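# Unclip both clips from the cell, leads stay connected

## Task

Remove both clips from the cell and set them down somewhere not touching it, without deforming the strips, while keeping the leads connected.

## Robot and tools

Robot: two six-joint arms, left_arm and right_arm, each ending in a two-finger gripper. Joint order for every arm, in every row and every per-arm list: waist, shoulder, elbow, wrist pitch, wrist yaw, wrist roll. Stated joint ranges in radians: waist -2.618 to 3.054, shoulder 0.000 to 3.142, elbow 0.000 to 3.142, wrist pitch -1.571 to 1.571, wrist yaw -1.571 to 1.571, wrist roll -2.094 to 2.094. A real end may sit up to 0.059 rad either side of these; a target more than 0.059 rad beyond an end, and further out than the joint already is, gets the call refused. A joint pushed against its true end produces a "joint sent to its limit" line.

Scene frame: origin at table height midway between the nominal bases, +z up, +x out over the table, left_arm toward +y (image left/right does not follow arm names). Calibrated bases: left_arm at (+0.040, +0.316, +0.030) m, quat_wxyz (+1.000, 0, 0, +0.010); right_arm at (-0.042, -0.362, +0.008) m, quat_wxyz (+1.000, 0, 0, -0.030). A camera stand is fixed to the floor behind the arms. The gripper's fingers extend along its own +z and part along its y; end_effector_position is the point between the pads, roughly 1 cm short of the tips.

Row layout (shared by execute_actions and move): a single flat list of 14 numbers covering both arms, always all 14 even if one arm is idle: left_arm's six joint angles then its opening, then right_arm's six angles then its opening. Joint numbers are absolute target angles in radians (joint space, same scale as Joint positions), not offsets. Opening is an absolute command from -1 (closed) to +1 (fully open); writing 0 is a real half-open command, so to leave a gripper alone repeat its current command.

execute_actions(actions, cameras): actions is a list of actions; each action is a table of up to 15 rows, each row one control step of 1/30 s; if fewer rows are given, the last repeats to fill 15. Each step, a joint's target is kept within 0.339 rad of its measured angle for waist, shoulder, elbow and 2.2 rad for the wrist joints; if targets would shift a gripper over 200 mm, that arm's targets are pulled back. An empty actions list returns full state, the scene number and all camera images. cameras: list of names (cam_high, cam_low, cam_left_wrist, cam_right_wrist, all 896x504), ["all"], [] for none, or null/omitted.

move(target, speed, blend, opening_speed, grip_force, blocking, cameras): target is one 14-number row or a list of up to 15 such rows (absolute joint angles plus openings), sharing a 10 s budget. All joints move together in joint space, so grippers trace curves; no collision avoidance. speed: rad/s for the joint with the largest travel, 0.01 to 12.57, default 0.5, one value or one per target. blend: radians of corner rounding per waypoint, default 0 (full stop at each). opening_speed: rate of opening change per second on the -1..+1 scale, at least 0.2. grip_force: approximate newtons per finger pad, 10 to 50 (50 is full), one value or one per arm; it persists, and lower forces close slowly. blocking=false returns after about 0.5 s while the motion continues; a new move then replaces it. The result adds a move: line, e.g. done, off_target (resting over 0.035 rad from target), moving, held, fault, and limits=held if steps were withheld.

wait(seconds): 0 to 10; arms keep their last command. stop(): brakes the running move (needs some distance). zoom_image(camera, region): region [x0, y0, x1, y1] in pixels from the top-left of that camera's latest image, at most 504 by 504. finished_scene(scene): the current scene's number; ends it irreversibly, so only call once the clips are off and clear and everything is stable.

Reading results: end_effector_position (m) and end_effector_quat_wxyz are in the scene frame and may be off by a few cm. Joint positions and Joint velocities give one block per arm in joint order (rad, rad/s); the last entry is finger gap in metres (0.093 open) and its rate. Joint targets shows what joints are currently driven to; resend it to hold still. Tool commands shows gripper commands. grip_measured uses the -1..+1 scale: pads meet near -0.94, and each millimetre of object width adds about 0.0208; readings can be up to 0.02 high. To grip firmly, command about 0.24 below the reading for the object's width; to release, command well above it. Torques are per joint, include gravity, and joints 1-3 wrap at ±28 N m. "joint command not followed" means the clearance check altered targets. Friction and load can leave joints short of target, especially when reaching far.

Avoid: dropping clips or releasing them while moving, letting anything leave the table, fast impacts, pressing hard into the cell, table or fixtures, any contact between the two arms (including one gripper closing on the other's fingers), strain on wrist camera cables, and bending the strips or pulling the leads. Jerky commands far below an object's width spike the grip force. Holding loads or straining toward unreachable poses heats motors: MOTOR HOT appears at 75 °C, and at 90 °C an OVER-TEMPERATURE FAULT folds that arm away for the rest of the scene.

Each tool is called after "Emit:" in YAML: its name, and indented under it one key for each argument.

## Session

Emit:
execute_actions:
  actions: []

Scene clock: 0.00 s.
left_arm: end_effector_position=(+0.3997, +0.3645, +0.1665) grip_measured=+1.000 end_effector_quat_wxyz=(+0.662, -0.119, +0.726, +0.140) | right_arm: end_effector_position=(+0.3346, -0.3493, +0.1209) grip_measured=+1.000 end_effector_quat_wxyz=(+0.628, +0.011, +0.778, +0.012)
Joint positions: left_arm=[-0.081 1.515 0.221 1.202 -0.429 0.007 0.093] | right_arm=[0.115 1.51 0.266 1.032 0.051 0.045 0.093]
Joint velocities: within noise
Joint torques (N m): no reading
Heat: left arm: 36 °C; right arm: 36 °C.
Joint targets: left_arm=[-0.081 1.508 0.231 1.213 -0.430 0.007] | right_arm=[0.115 1.502 0.276 1.040 0.051 0.045]
Tool commands: left_gripper/opening=+1.0 right_gripper/opening=+1.0

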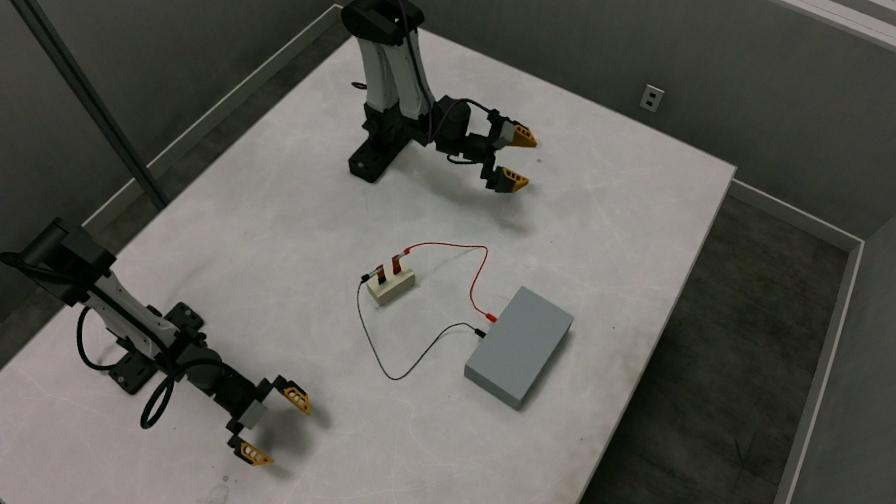

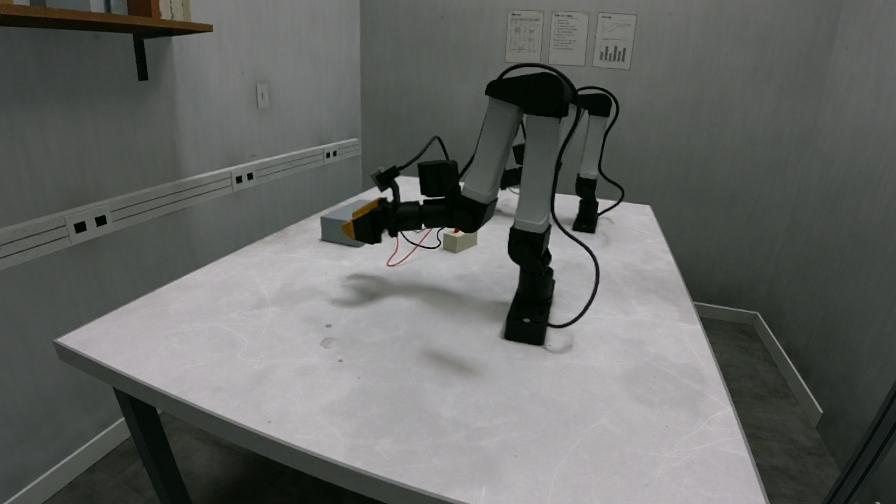

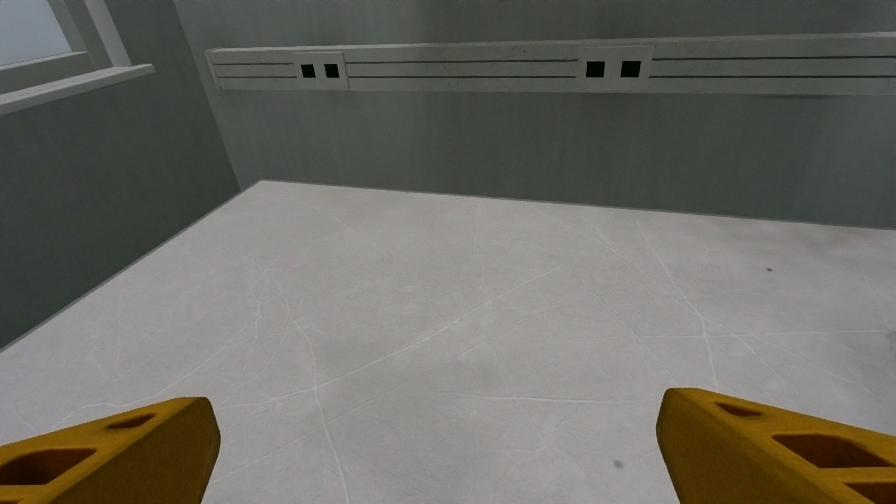

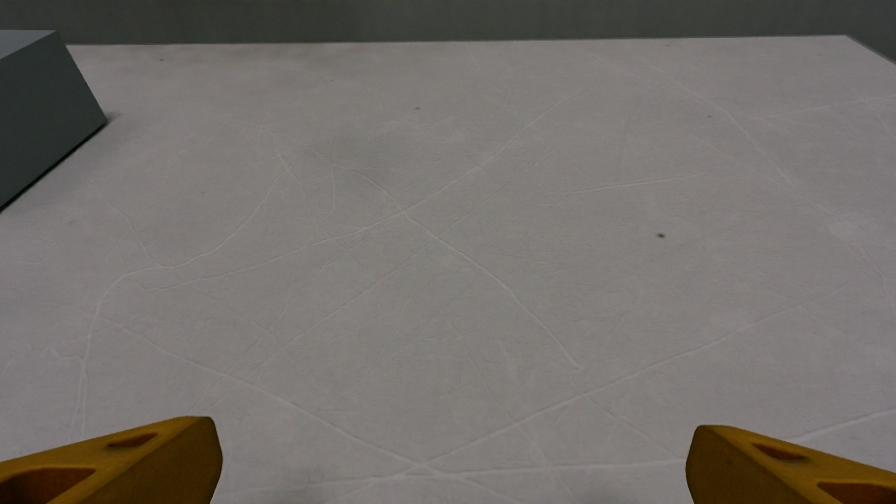

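Emit:
zoom_image:
  camera: "cam_high"
  region: [340, 220, 500, 320]

Emit:
zoom_image:
  camera: "cam_low"
  region: [370, 200, 510, 280]

Scaled by 3.150 from the camera's 896x504 image, which has a finer 1280x720 frame.

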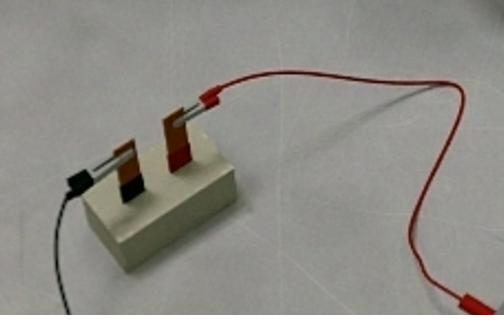

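Scaled by 3.600 from the camera's 896x504 image, which has a finer 1280x720 frame.

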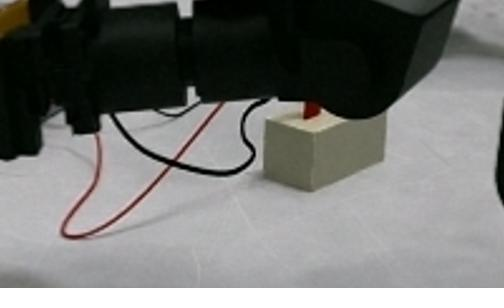

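Emit:
move:
  target: [-0.85,1.356,1.294,-1.138,0,0,1,0.115,1.502,0.276,1.040,0.051,0.045,1]
  cameras: ["all"]
  speed: 0.8

Scene clock: 42.10 s.
left_arm: end_effector_position=(+0.2442, +0.0988, +0.2034) grip_measured=+1.000 end_effector_quat_wxyz=(+0.152, +0.397, +0.903, -0.059) | right_arm: end_effector_position=(+0.3346, -0.3493, +0.1209) grip_measured=+1.000 end_effector_quat_wxyz=(+0.628, +0.011, +0.778, +0.012)
Joint positions: left_arm=[-0.844 1.379 1.26 -1.124 -0.014 0.006 0.093] | right_arm=[0.115 1.51 0.266 1.032 0.051 0.045 0.093]
Joint torques (N m): left_arm=[-0.55 -7.23 8.81 0.84 0.17 -0.14] | right_arm=[0.17 -4.31 6.24 2.44 0.12 0.01]
Heat: left arm: 40 °C; right arm: 47 °C.
Joint targets: left_arm=[-0.850 1.356 1.294 -1.138 0.000 0.000] | right_arm=[0.115 1.502 0.276 1.040 0.051 0.045]
move: done

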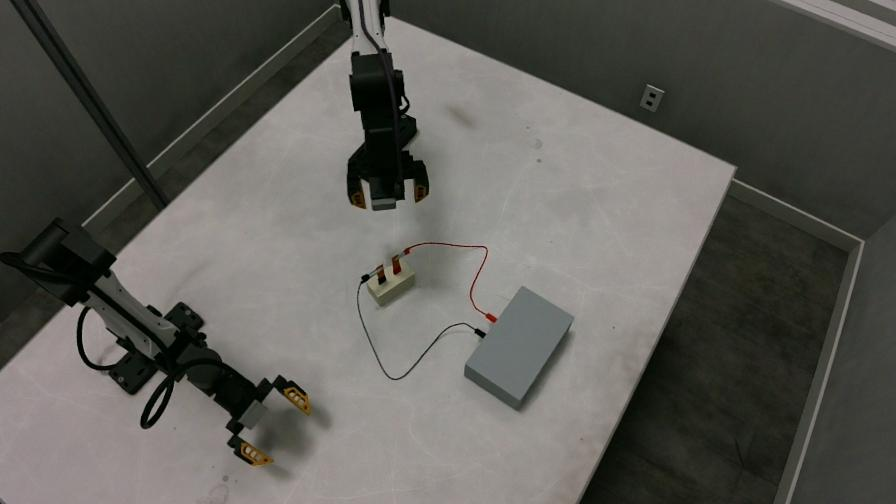

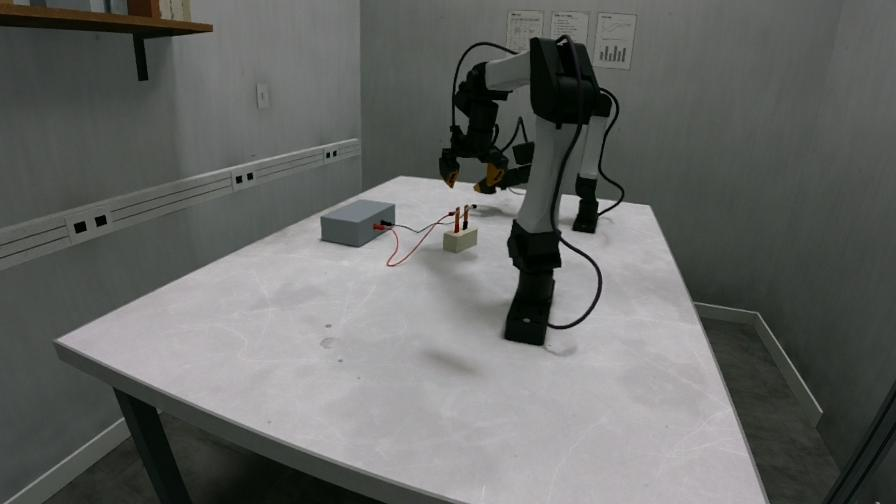

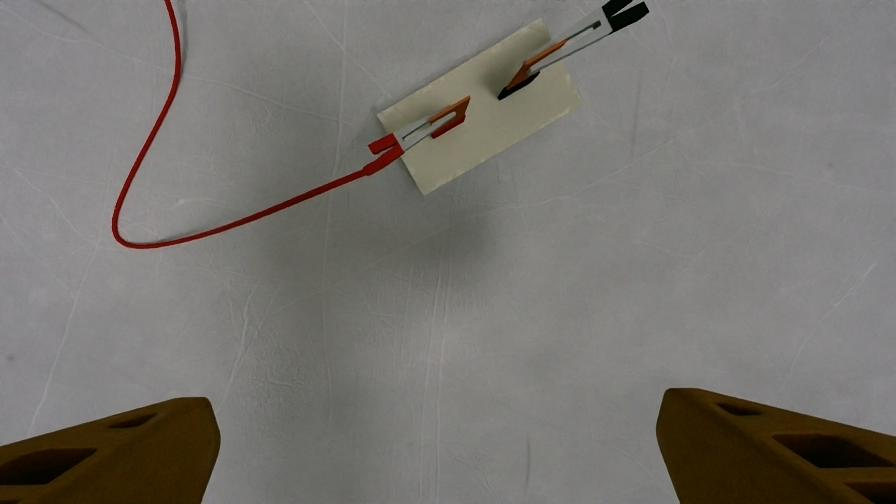

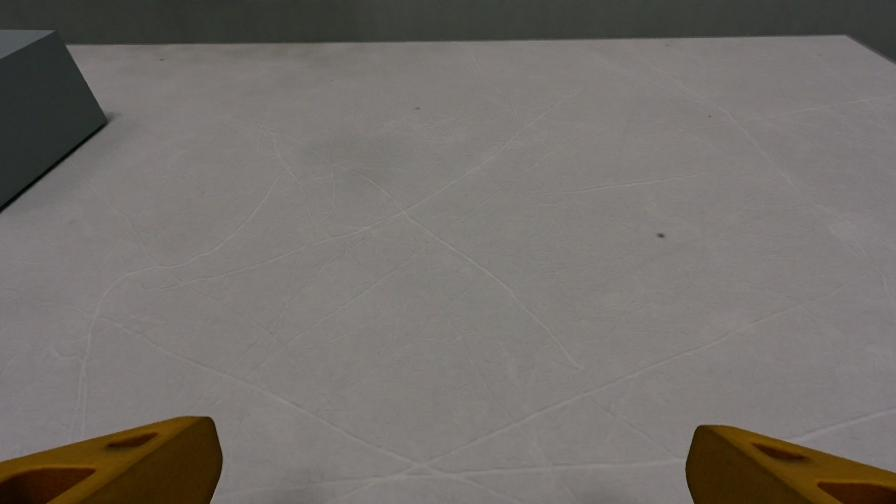

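Emit:
zoom_image:
  camera: "cam_left_wrist"
  region: [350, 0, 670, 200]

Emit:
zoom_image:
  camera: "cam_low"
  region: [370, 190, 510, 260]

Emit:
zoom_image:
  camera: "cam_high"
  region: [340, 240, 440, 310]

Scaled by 1.575 from the camera's 896x504 image, which has a finer 1280x720 frame.

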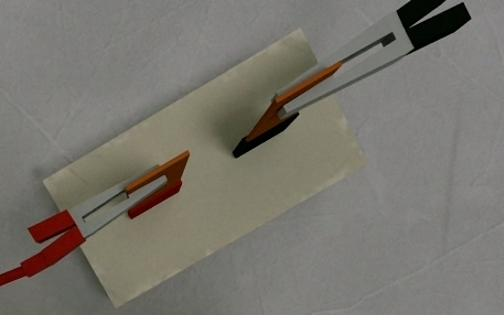

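Scaled by 3.600 from the camera's 896x504 image, which has a finer 1280x720 frame.

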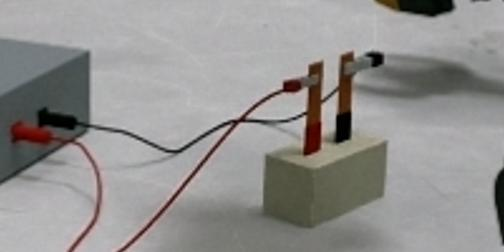

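Scaled by 5.040 from the camera's 896x504 image, which has a finer 1280x720 frame.

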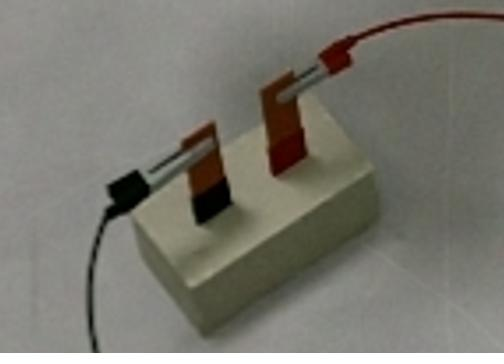

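Emit:
move:
  target: [-0.796,1.717,1.627,-1.48,0,1.08,1,0.115,1.502,0.276,1.040,0.051,0.045,1]
  cameras: ["cam_left_wrist","cam_high"]
  speed: 0.8

Scene clock: 79.47 s.
left_arm: end_effector_position=(+0.2574, +0.1027, +0.1945) grip_measured=+1.000 end_effector_quat_wxyz=(-0.003, +0.800, +0.600, +0.006) | right_arm: end_effector_position=(+0.3346, -0.3493, +0.1209) grip_measured=+1.000 end_effector_quat_wxyz=(+0.628, +0.011, +0.778, +0.012)
Joint positions: left_arm=[-0.803 1.705 1.593 -1.463 -0.013 1.071 0.093] | right_arm=[0.115 1.51 0.266 1.032 0.051 0.045 0.093]
Joint torques (N m): left_arm=[0.61 -6.22 8.28 0.07 0.21 0.05] | right_arm=[0.18 -4.34 6.22 2.42 0.14 0.02]
Heat: left arm: 43 °C; right arm: 51 °C.
Joint targets: left_arm=[-0.796 1.717 1.627 -1.480 0.000 1.080] | right_arm=[0.115 1.502 0.276 1.040 0.051 0.045]
move: done
Images, in order (width x height): cam_high 896x504, cam_left_wrist 896x504.

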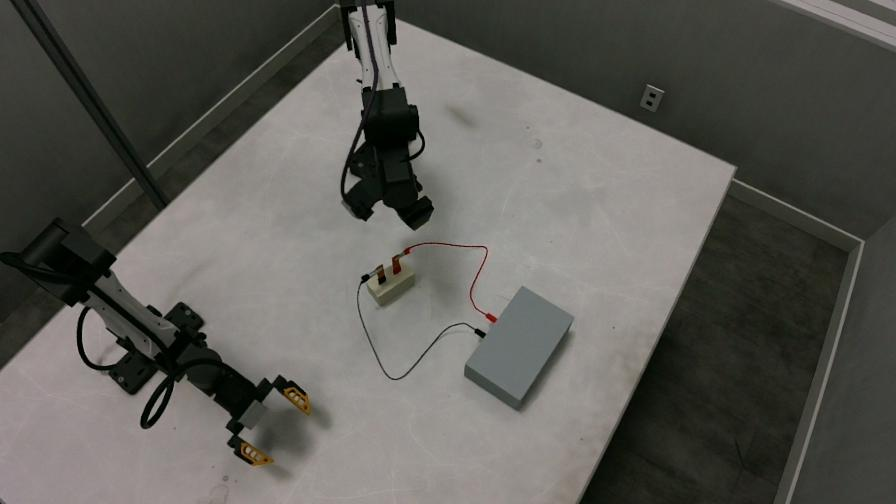

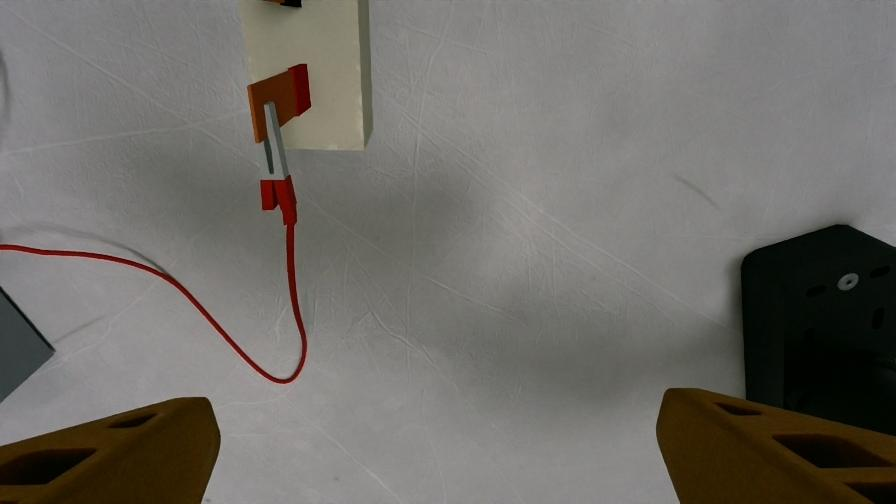

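Emit:
move:
  target: [-0.853,1.906,1.865,-1.529,0,1.023,1,0.115,1.502,0.276,1.040,0.051,0.045,1]
  cameras: ["cam_left_wrist","cam_high"]
  speed: 0.5

Scene clock: 95.00 s.
left_arm: end_effector_position=(+0.2791, +0.0585, +0.1957) grip_measured=+1.000 end_effector_quat_wxyz=(-0.002, +0.800, +0.599, +0.006) | right_arm: end_effector_position=(+0.3346, -0.3493, +0.1209) grip_measured=+1.000 end_effector_quat_wxyz=(+0.628, +0.011, +0.778, +0.012)
Joint positions: left_arm=[-0.848 1.894 1.831 -1.511 -0.011 1.028 0.093] | right_arm=[0.115 1.51 0.266 1.032 0.051 0.045 0.093]
Joint torques (N m): left_arm=[-0.44 -7.69 8.21 0.05 0.19 -0.11] | right_arm=[0.2 -4.34 6.09 2.43 0.11 0.01]
Heat: left arm: 45 °C; right arm: 52 °C.
Joint targets: left_arm=[-0.853 1.906 1.865 -1.529 0.000 1.023] | right_arm=[0.115 1.502 0.276 1.040 0.051 0.045]
move: done
Images, in order (width x height): cam_high 896x504, cam_left_wrist 896x504.

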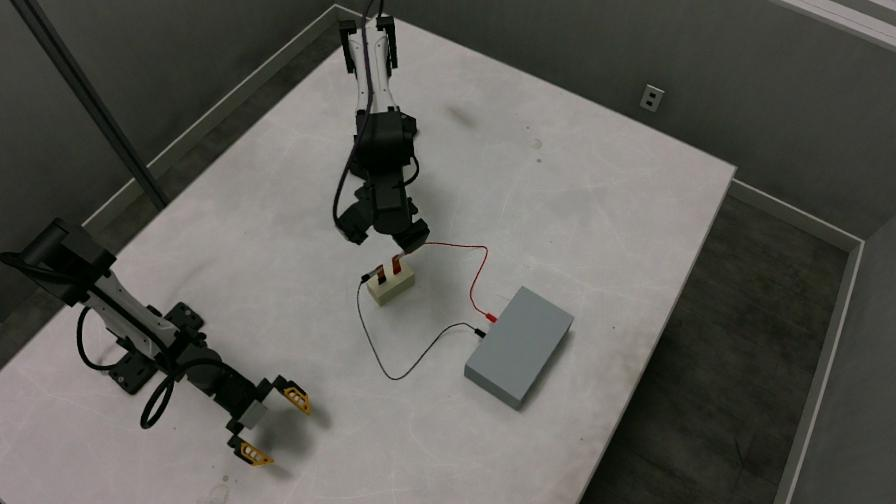

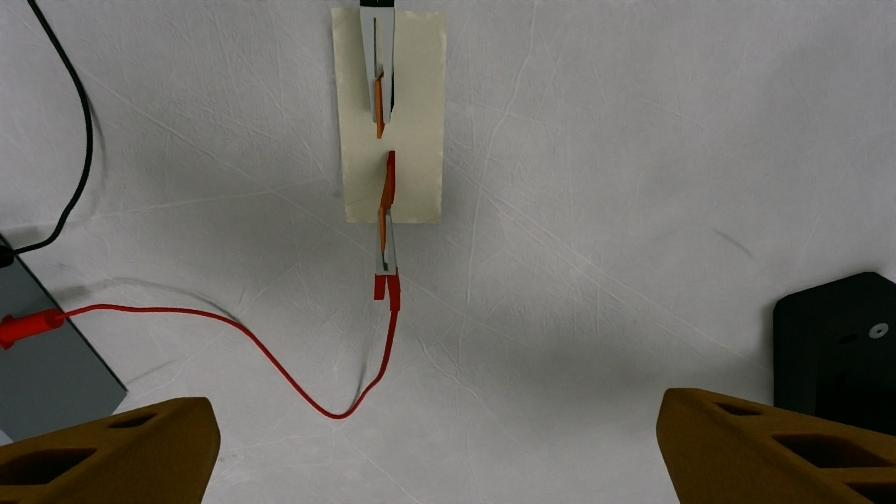

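Emit:
move:
  target: [-0.832,1.937,1.667,-1.301,0,1.044,1,0.115,1.502,0.276,1.040,0.051,0.045,1]
  cameras: ["cam_left_wrist","cam_high","cam_low"]
  speed: 0.3

Scene clock: 111.13 s.
left_arm: end_effector_position=(+0.2902, +0.0516, +0.1455) grip_measured=+1.000 end_effector_quat_wxyz=(-0.001, +0.800, +0.600, +0.006) | right_arm: end_effector_position=(+0.3346, -0.3493, +0.1209) grip_measured=+1.000 end_effector_quat_wxyz=(+0.628, +0.011, +0.778, +0.012)
Joint positions: left_arm=[-0.839 1.926 1.675 -1.32 -0.011 1.036 0.093] | right_arm=[0.115 1.51 0.266 1.032 0.051 0.045 0.093]
Joint torques (N m): left_arm=[0.57 -8.14 5.08 0.43 0.2 0.04] | right_arm=[0.25 -4.25 6.16 2.47 0.11 0.01]
Heat: left arm: 44 °C; right arm: 53 °C.
Joint targets: left_arm=[-0.832 1.937 1.667 -1.301 0.000 1.044] | right_arm=[0.115 1.502 0.276 1.040 0.051 0.045]
move: done
Images, in order (width x height): cam_high 896x504, cam_low 896x504, cam_left_wrist 896x504.

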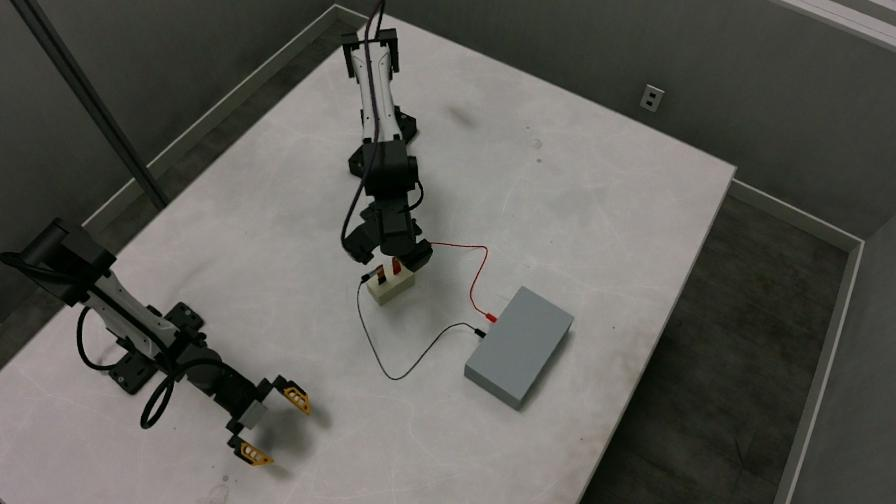

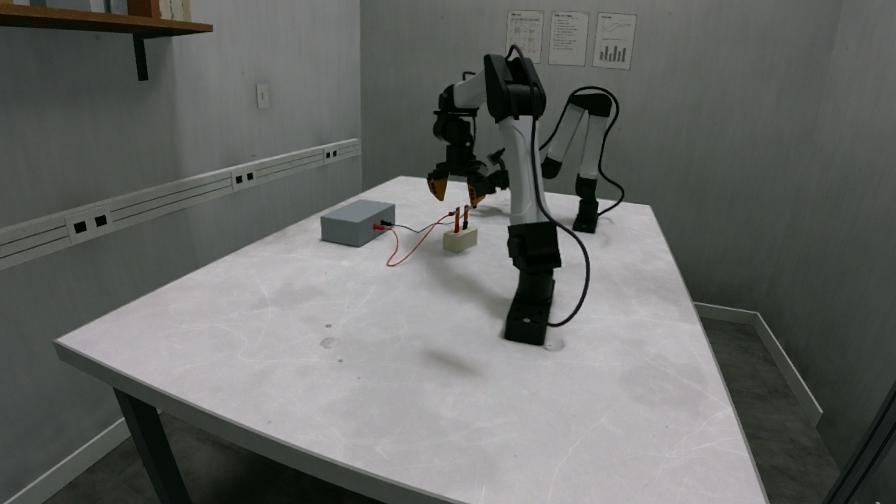

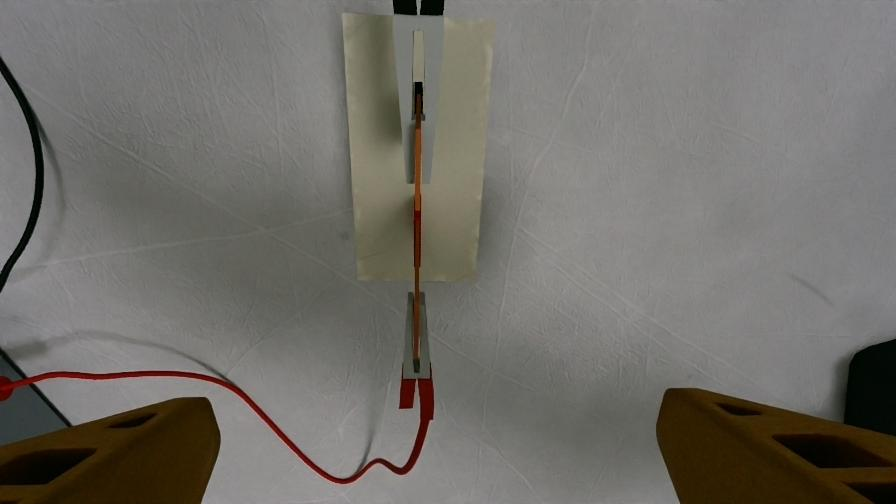

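Emit:
move:
  target: [-0.865,1.986,1.690,-1.275,0,1.011,1,0.115,1.502,0.276,1.040,0.051,0.045,1]
  cameras: ["cam_left_wrist"]
  speed: 0.2

Scene clock: 123.87 s.
left_arm: end_effector_position=(+0.2886, +0.0419, +0.1290) grip_measured=+1.000 end_effector_quat_wxyz=(-0.011, +0.800, +0.599, +0.005) | right_arm: end_effector_position=(+0.3346, -0.3493, +0.1209) grip_measured=+1.000 end_effector_quat_wxyz=(+0.628, +0.011, +0.778, +0.012)
Joint positions: left_arm=[-0.86 1.973 1.675 -1.293 -0.011 1.017 0.093] | right_arm=[0.115 1.51 0.266 1.032 0.051 0.045 0.093]
Joint torques (N m): left_arm=[-0.51 -8.28 6.83 0.36 0.2 -0.13] | right_arm=[0.17 -4.19 6.09 2.43 0.14 0.03]
Heat: left arm: 42 °C; right arm: 54 °C.
Joint targets: left_arm=[-0.865 1.986 1.690 -1.275 0.000 1.011] | right_arm=[0.115 1.502 0.276 1.040 0.051 0.045]
move: done
Images, in order (width x height): cam_left_wrist 896x504.

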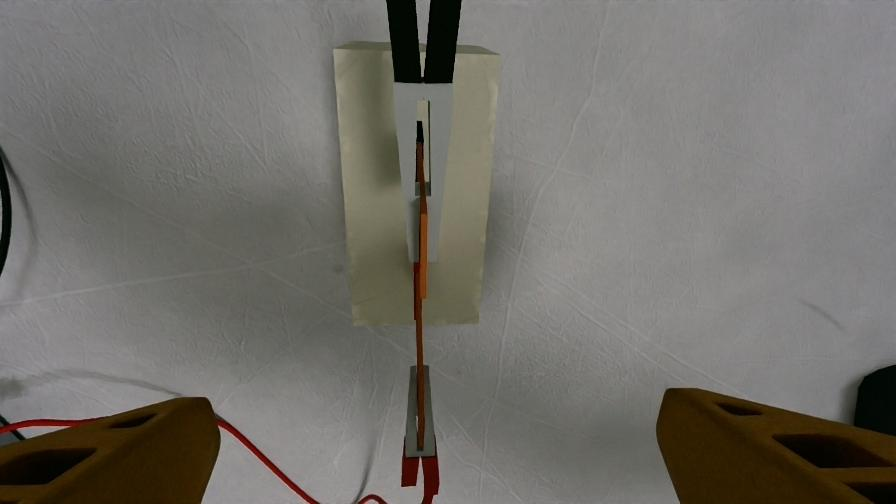

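Emit:
zoom_image:
  camera: "cam_left_wrist"
  region: [0, 340, 500, 504]

Emit:
execute_actions:
  actions: []

Emit:
zoom_image:
  camera: "cam_high"
  region: [320, 200, 460, 320]

Emit:
zoom_image:
  camera: "cam_low"
  region: [390, 150, 530, 260]

Scaled by 1.008 from the camera's 896x504 image, which has a finer 1280x720 frame.

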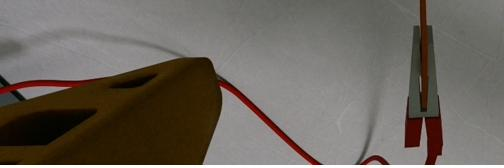

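Scene clock: 148.57 s.
left_arm: end_effector_position=(+0.2886, +0.0418, +0.1290) grip_measured=+1.000 end_effector_quat_wxyz=(-0.011, +0.800, +0.600, +0.005) | right_arm: end_effector_position=(+0.3346, -0.3493, +0.1209) grip_measured=+1.000 end_effector_quat_wxyz=(+0.628, +0.011, +0.778, +0.012)
Joint positions: left_arm=[-0.86 1.973 1.675 -1.293 -0.011 1.016 0.093] | right_arm=[0.115 1.51 0.266 1.032 0.051 0.045 0.093]
Joint velocities: within noise
Joint torques (N m): left_arm=[-0.5 -8.32 6.82 0.37 0.19 -0.12] | right_arm=[0.18 -4.3 6.06 2.4 0.09 0.02]
Heat: left arm: 43 °C; right arm: 56 °C.
Joint targets: left_arm=[-0.865 1.986 1.690 -1.275 0.000 1.011] | right_arm=[0.115 1.502 0.276 1.040 0.051 0.045]
Tool commands: left_gripper/opening=+1.0 right_gripper/opening=+1.0

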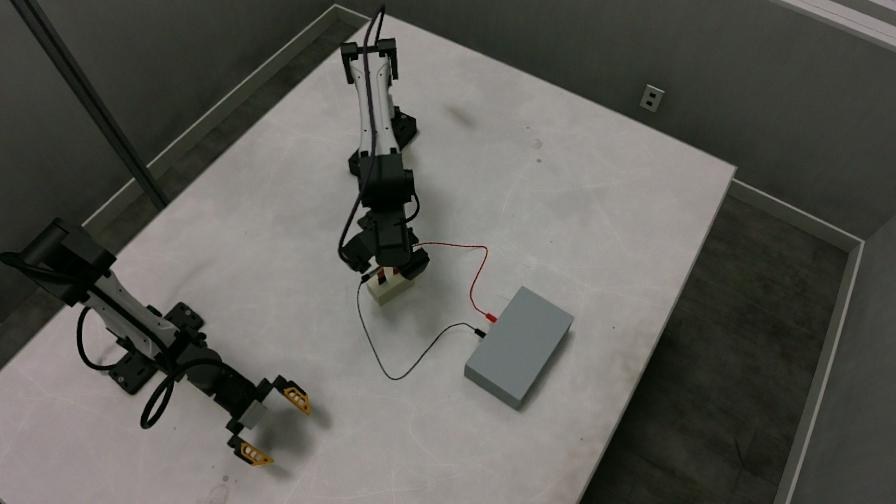

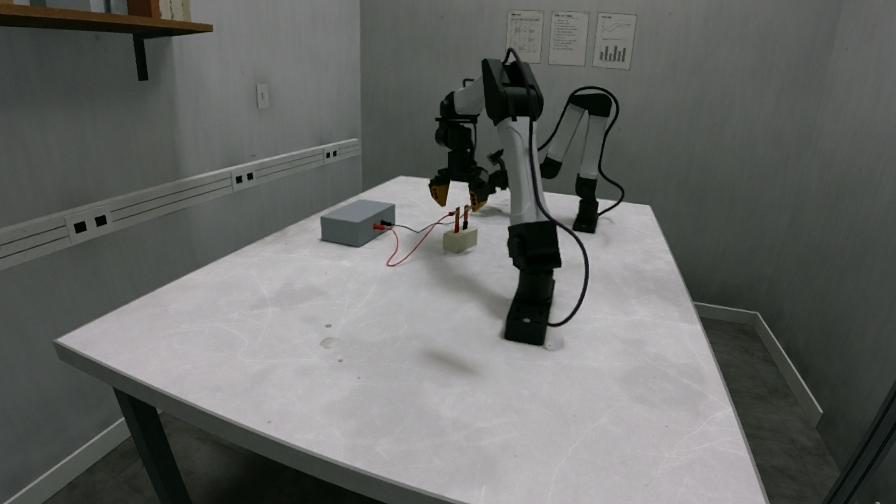

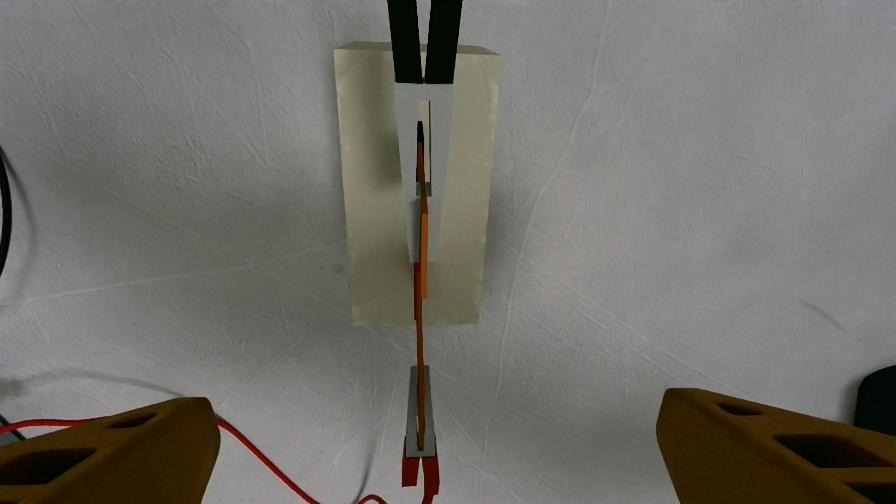

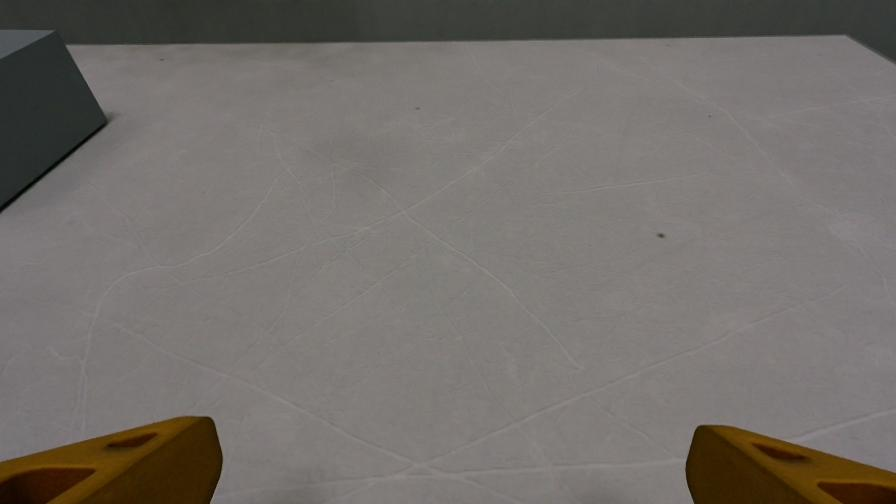

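Scaled by 3.600 from the camera's 896x504 image, which has a finer 1280x720 frame.

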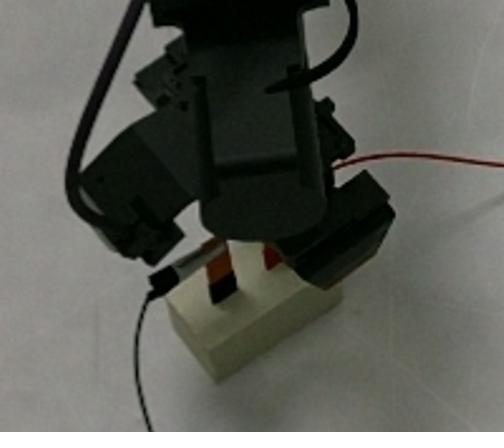

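Scaled by 3.600 from the camera's 896x504 image, which has a finer 1280x720 frame.

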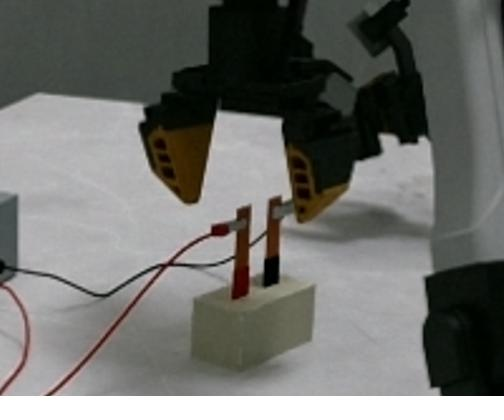

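Emit:
move:
  target: [-0.854,1.991,1.624,-1.204,0,1.022,1,0.115,1.502,0.276,1.040,0.051,0.045,1]
  cameras: ["cam_left_wrist","cam_low"]
  speed: 0.2

Emit:
zoom_image:
  camera: "cam_low"
  region: [400, 160, 520, 260]

Scene clock: 162.03 s.
left_arm: end_effector_position=(+0.2926, +0.0374, +0.1171) grip_measured=+1.000 end_effector_quat_wxyz=(+0.001, +0.800, +0.600, +0.006) | right_arm: end_effector_position=(+0.3346, -0.3493, +0.1209) grip_measured=+1.000 end_effector_quat_wxyz=(+0.628, +0.011, +0.778, +0.012)
Joint positions: left_arm=[-0.86 1.977 1.633 -1.223 -0.011 1.016 0.093] | right_arm=[0.115 1.51 0.266 1.032 0.051 0.045 0.093]
Joint torques (N m): left_arm=[0.44 -8.27 4.98 0.41 0.19 0.01] | right_arm=[0.13 -4.27 6.11 2.42 0.1 -0.01]
Heat: left arm: 44 °C; right arm: 57 °C.
Joint targets: left_arm=[-0.854 1.991 1.624 -1.204 0.000 1.022] | right_arm=[0.115 1.502 0.276 1.040 0.051 0.045]
move: done
Images, in order (width x height): cam_low 896x504, cam_left_wrist 896x504.

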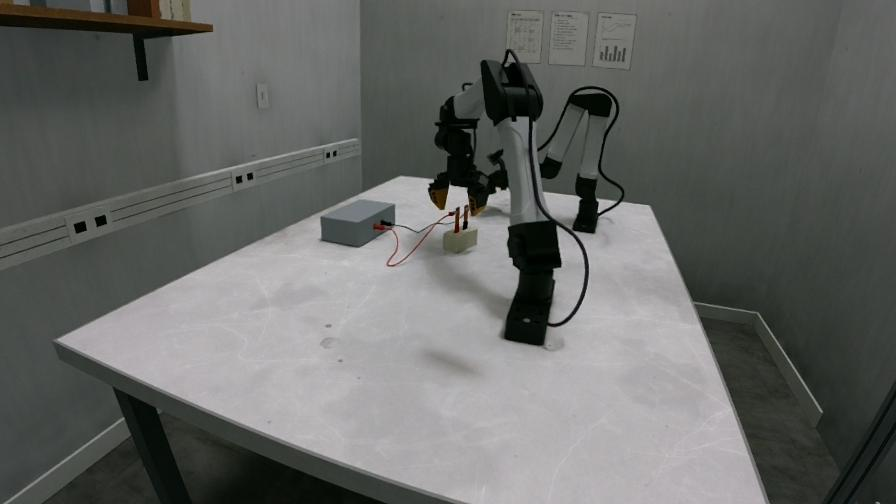

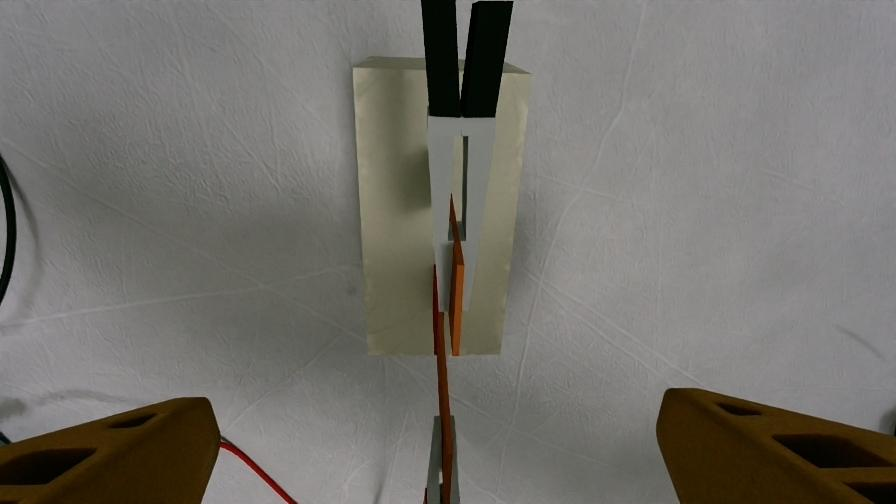

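Scaled by 4.200 from the camera's 896x504 image, which has a finer 1280x720 frame.

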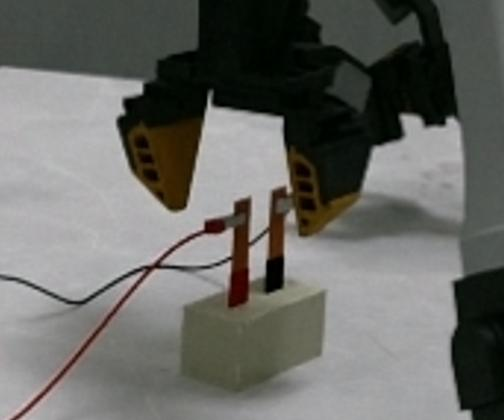

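Emit:
move:
  target: [-0.806,1.954,1.567,-1.184,0,1.068,1,0.115,1.502,0.276,1.040,0.051,0.045,1]
  cameras: ["cam_left_wrist","cam_low"]
  speed: 0.2

Emit:
zoom_image:
  camera: "cam_low"
  region: [400, 160, 520, 260]

Scene clock: 174.50 s.
left_arm: end_effector_position=(+0.2984, +0.0578, +0.1030) grip_measured=+1.000 end_effector_quat_wxyz=(-0.017, +0.798, +0.602, +0.003) | right_arm: end_effector_position=(+0.3346, -0.3493, +0.1209) grip_measured=+1.000 end_effector_quat_wxyz=(+0.628, +0.011, +0.778, +0.012)
Joint positions: left_arm=[-0.811 1.977 1.576 -1.203 -0.011 1.059 0.093] | right_arm=[0.115 1.51 0.266 1.032 0.051 0.045 0.093]
Joint torques (N m): left_arm=[0.34 -11.7 4.9 0.34 0.19 0.04] | right_arm=[0.2 -4.23 6.06 2.42 0.11 -0.02]
Heat: left arm: 43 °C; right arm: 57 °C.
Joint targets: left_arm=[-0.806 1.954 1.567 -1.184 0.000 1.068] | right_arm=[0.115 1.502 0.276 1.040 0.051 0.045]
move: done
Images, in order (width x height): cam_low 896x504, cam_left_wrist 896x504.

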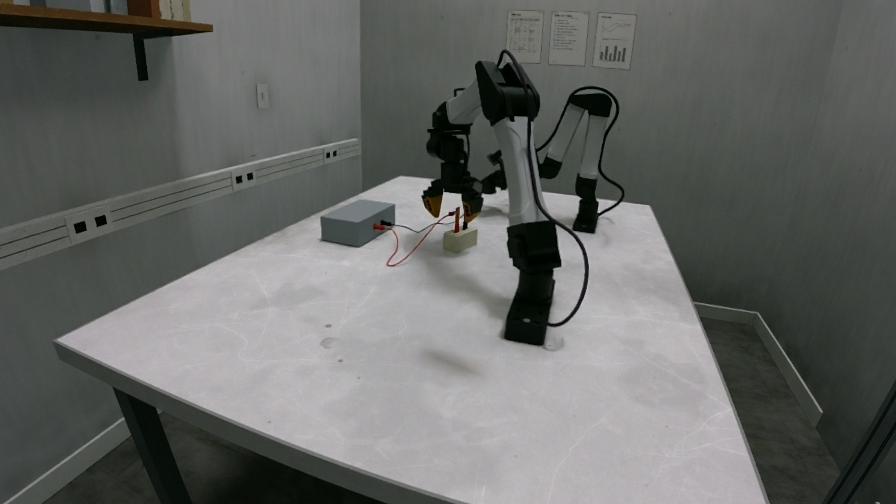

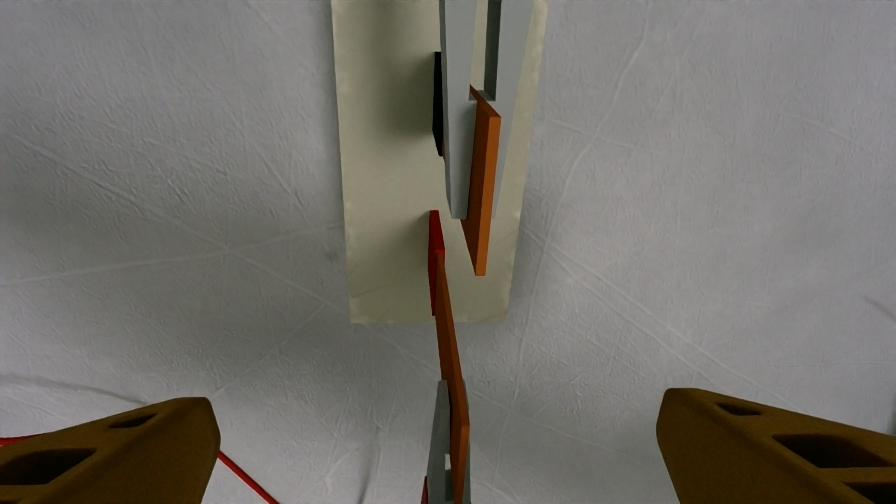

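Scaled by 4.200 from the camera's 896x504 image, which has a finer 1280x720 frame.

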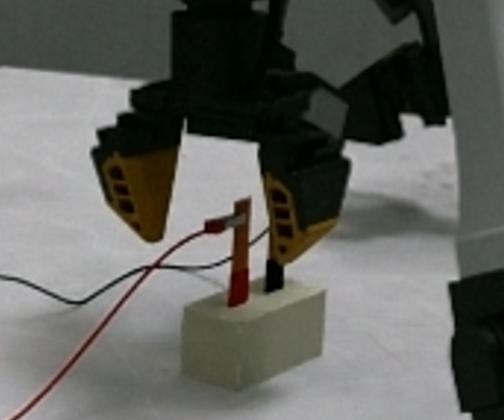

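Emit:
move:
  target: [-0.806,1.935,1.567,-1.172,0.01,1.068,1,0.115,1.502,0.276,1.040,0.051,0.045,1]
  cameras: ["cam_left_wrist","cam_low"]
  speed: 0.2

Emit:
zoom_image:
  camera: "cam_low"
  region: [400, 160, 520, 260]

Scene clock: 187.37 s.
left_arm: end_effector_position=(+0.2995, +0.0550, +0.1029) grip_measured=+1.000 end_effector_quat_wxyz=(-0.011, +0.799, +0.602, +0.000) | right_arm: end_effector_position=(+0.3346, -0.3493, +0.1209) grip_measured=+1.000 end_effector_quat_wxyz=(+0.628, +0.011, +0.778, +0.012)
Joint positions: left_arm=[-0.811 1.977 1.576 -1.191 -0.004 1.06 0.093] | right_arm=[0.115 1.51 0.266 1.032 0.051 0.045 0.093]
Joint torques (N m): left_arm=[0.32 -13.52 4.92 0.39 0.22 0.03] | right_arm=[0.17 -4.3 6.09 2.42 0.13 0.02]
Heat: left arm: 44 °C; right arm: 58 °C.
Joint targets: left_arm=[-0.806 1.935 1.567 -1.172 0.010 1.068] | right_arm=[0.115 1.502 0.276 1.040 0.051 0.045]
move: off_target (left_arm); left_arm: the shoulder is farthest, 0.042 rad from its target
Images, in order (width x height): cam_low 896x504, cam_left_wrist 896x504.

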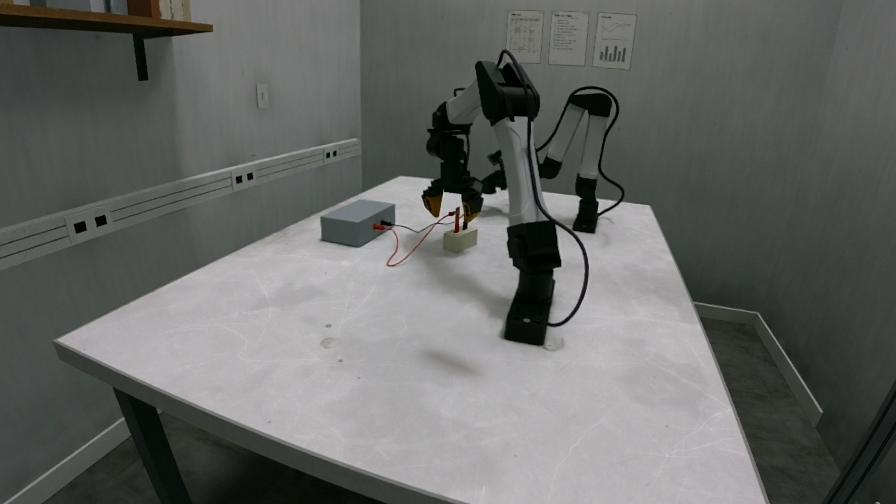

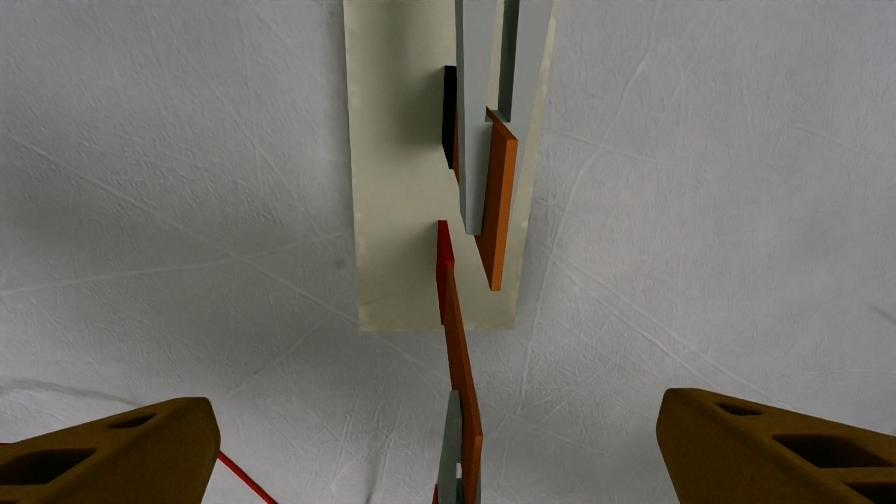

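Scaled by 4.200 from the camera's 896x504 image, which has a finer 1280x720 frame.

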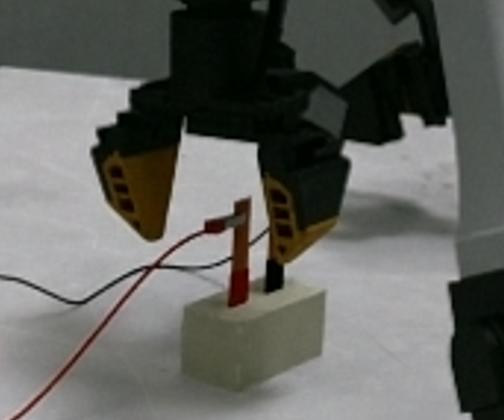

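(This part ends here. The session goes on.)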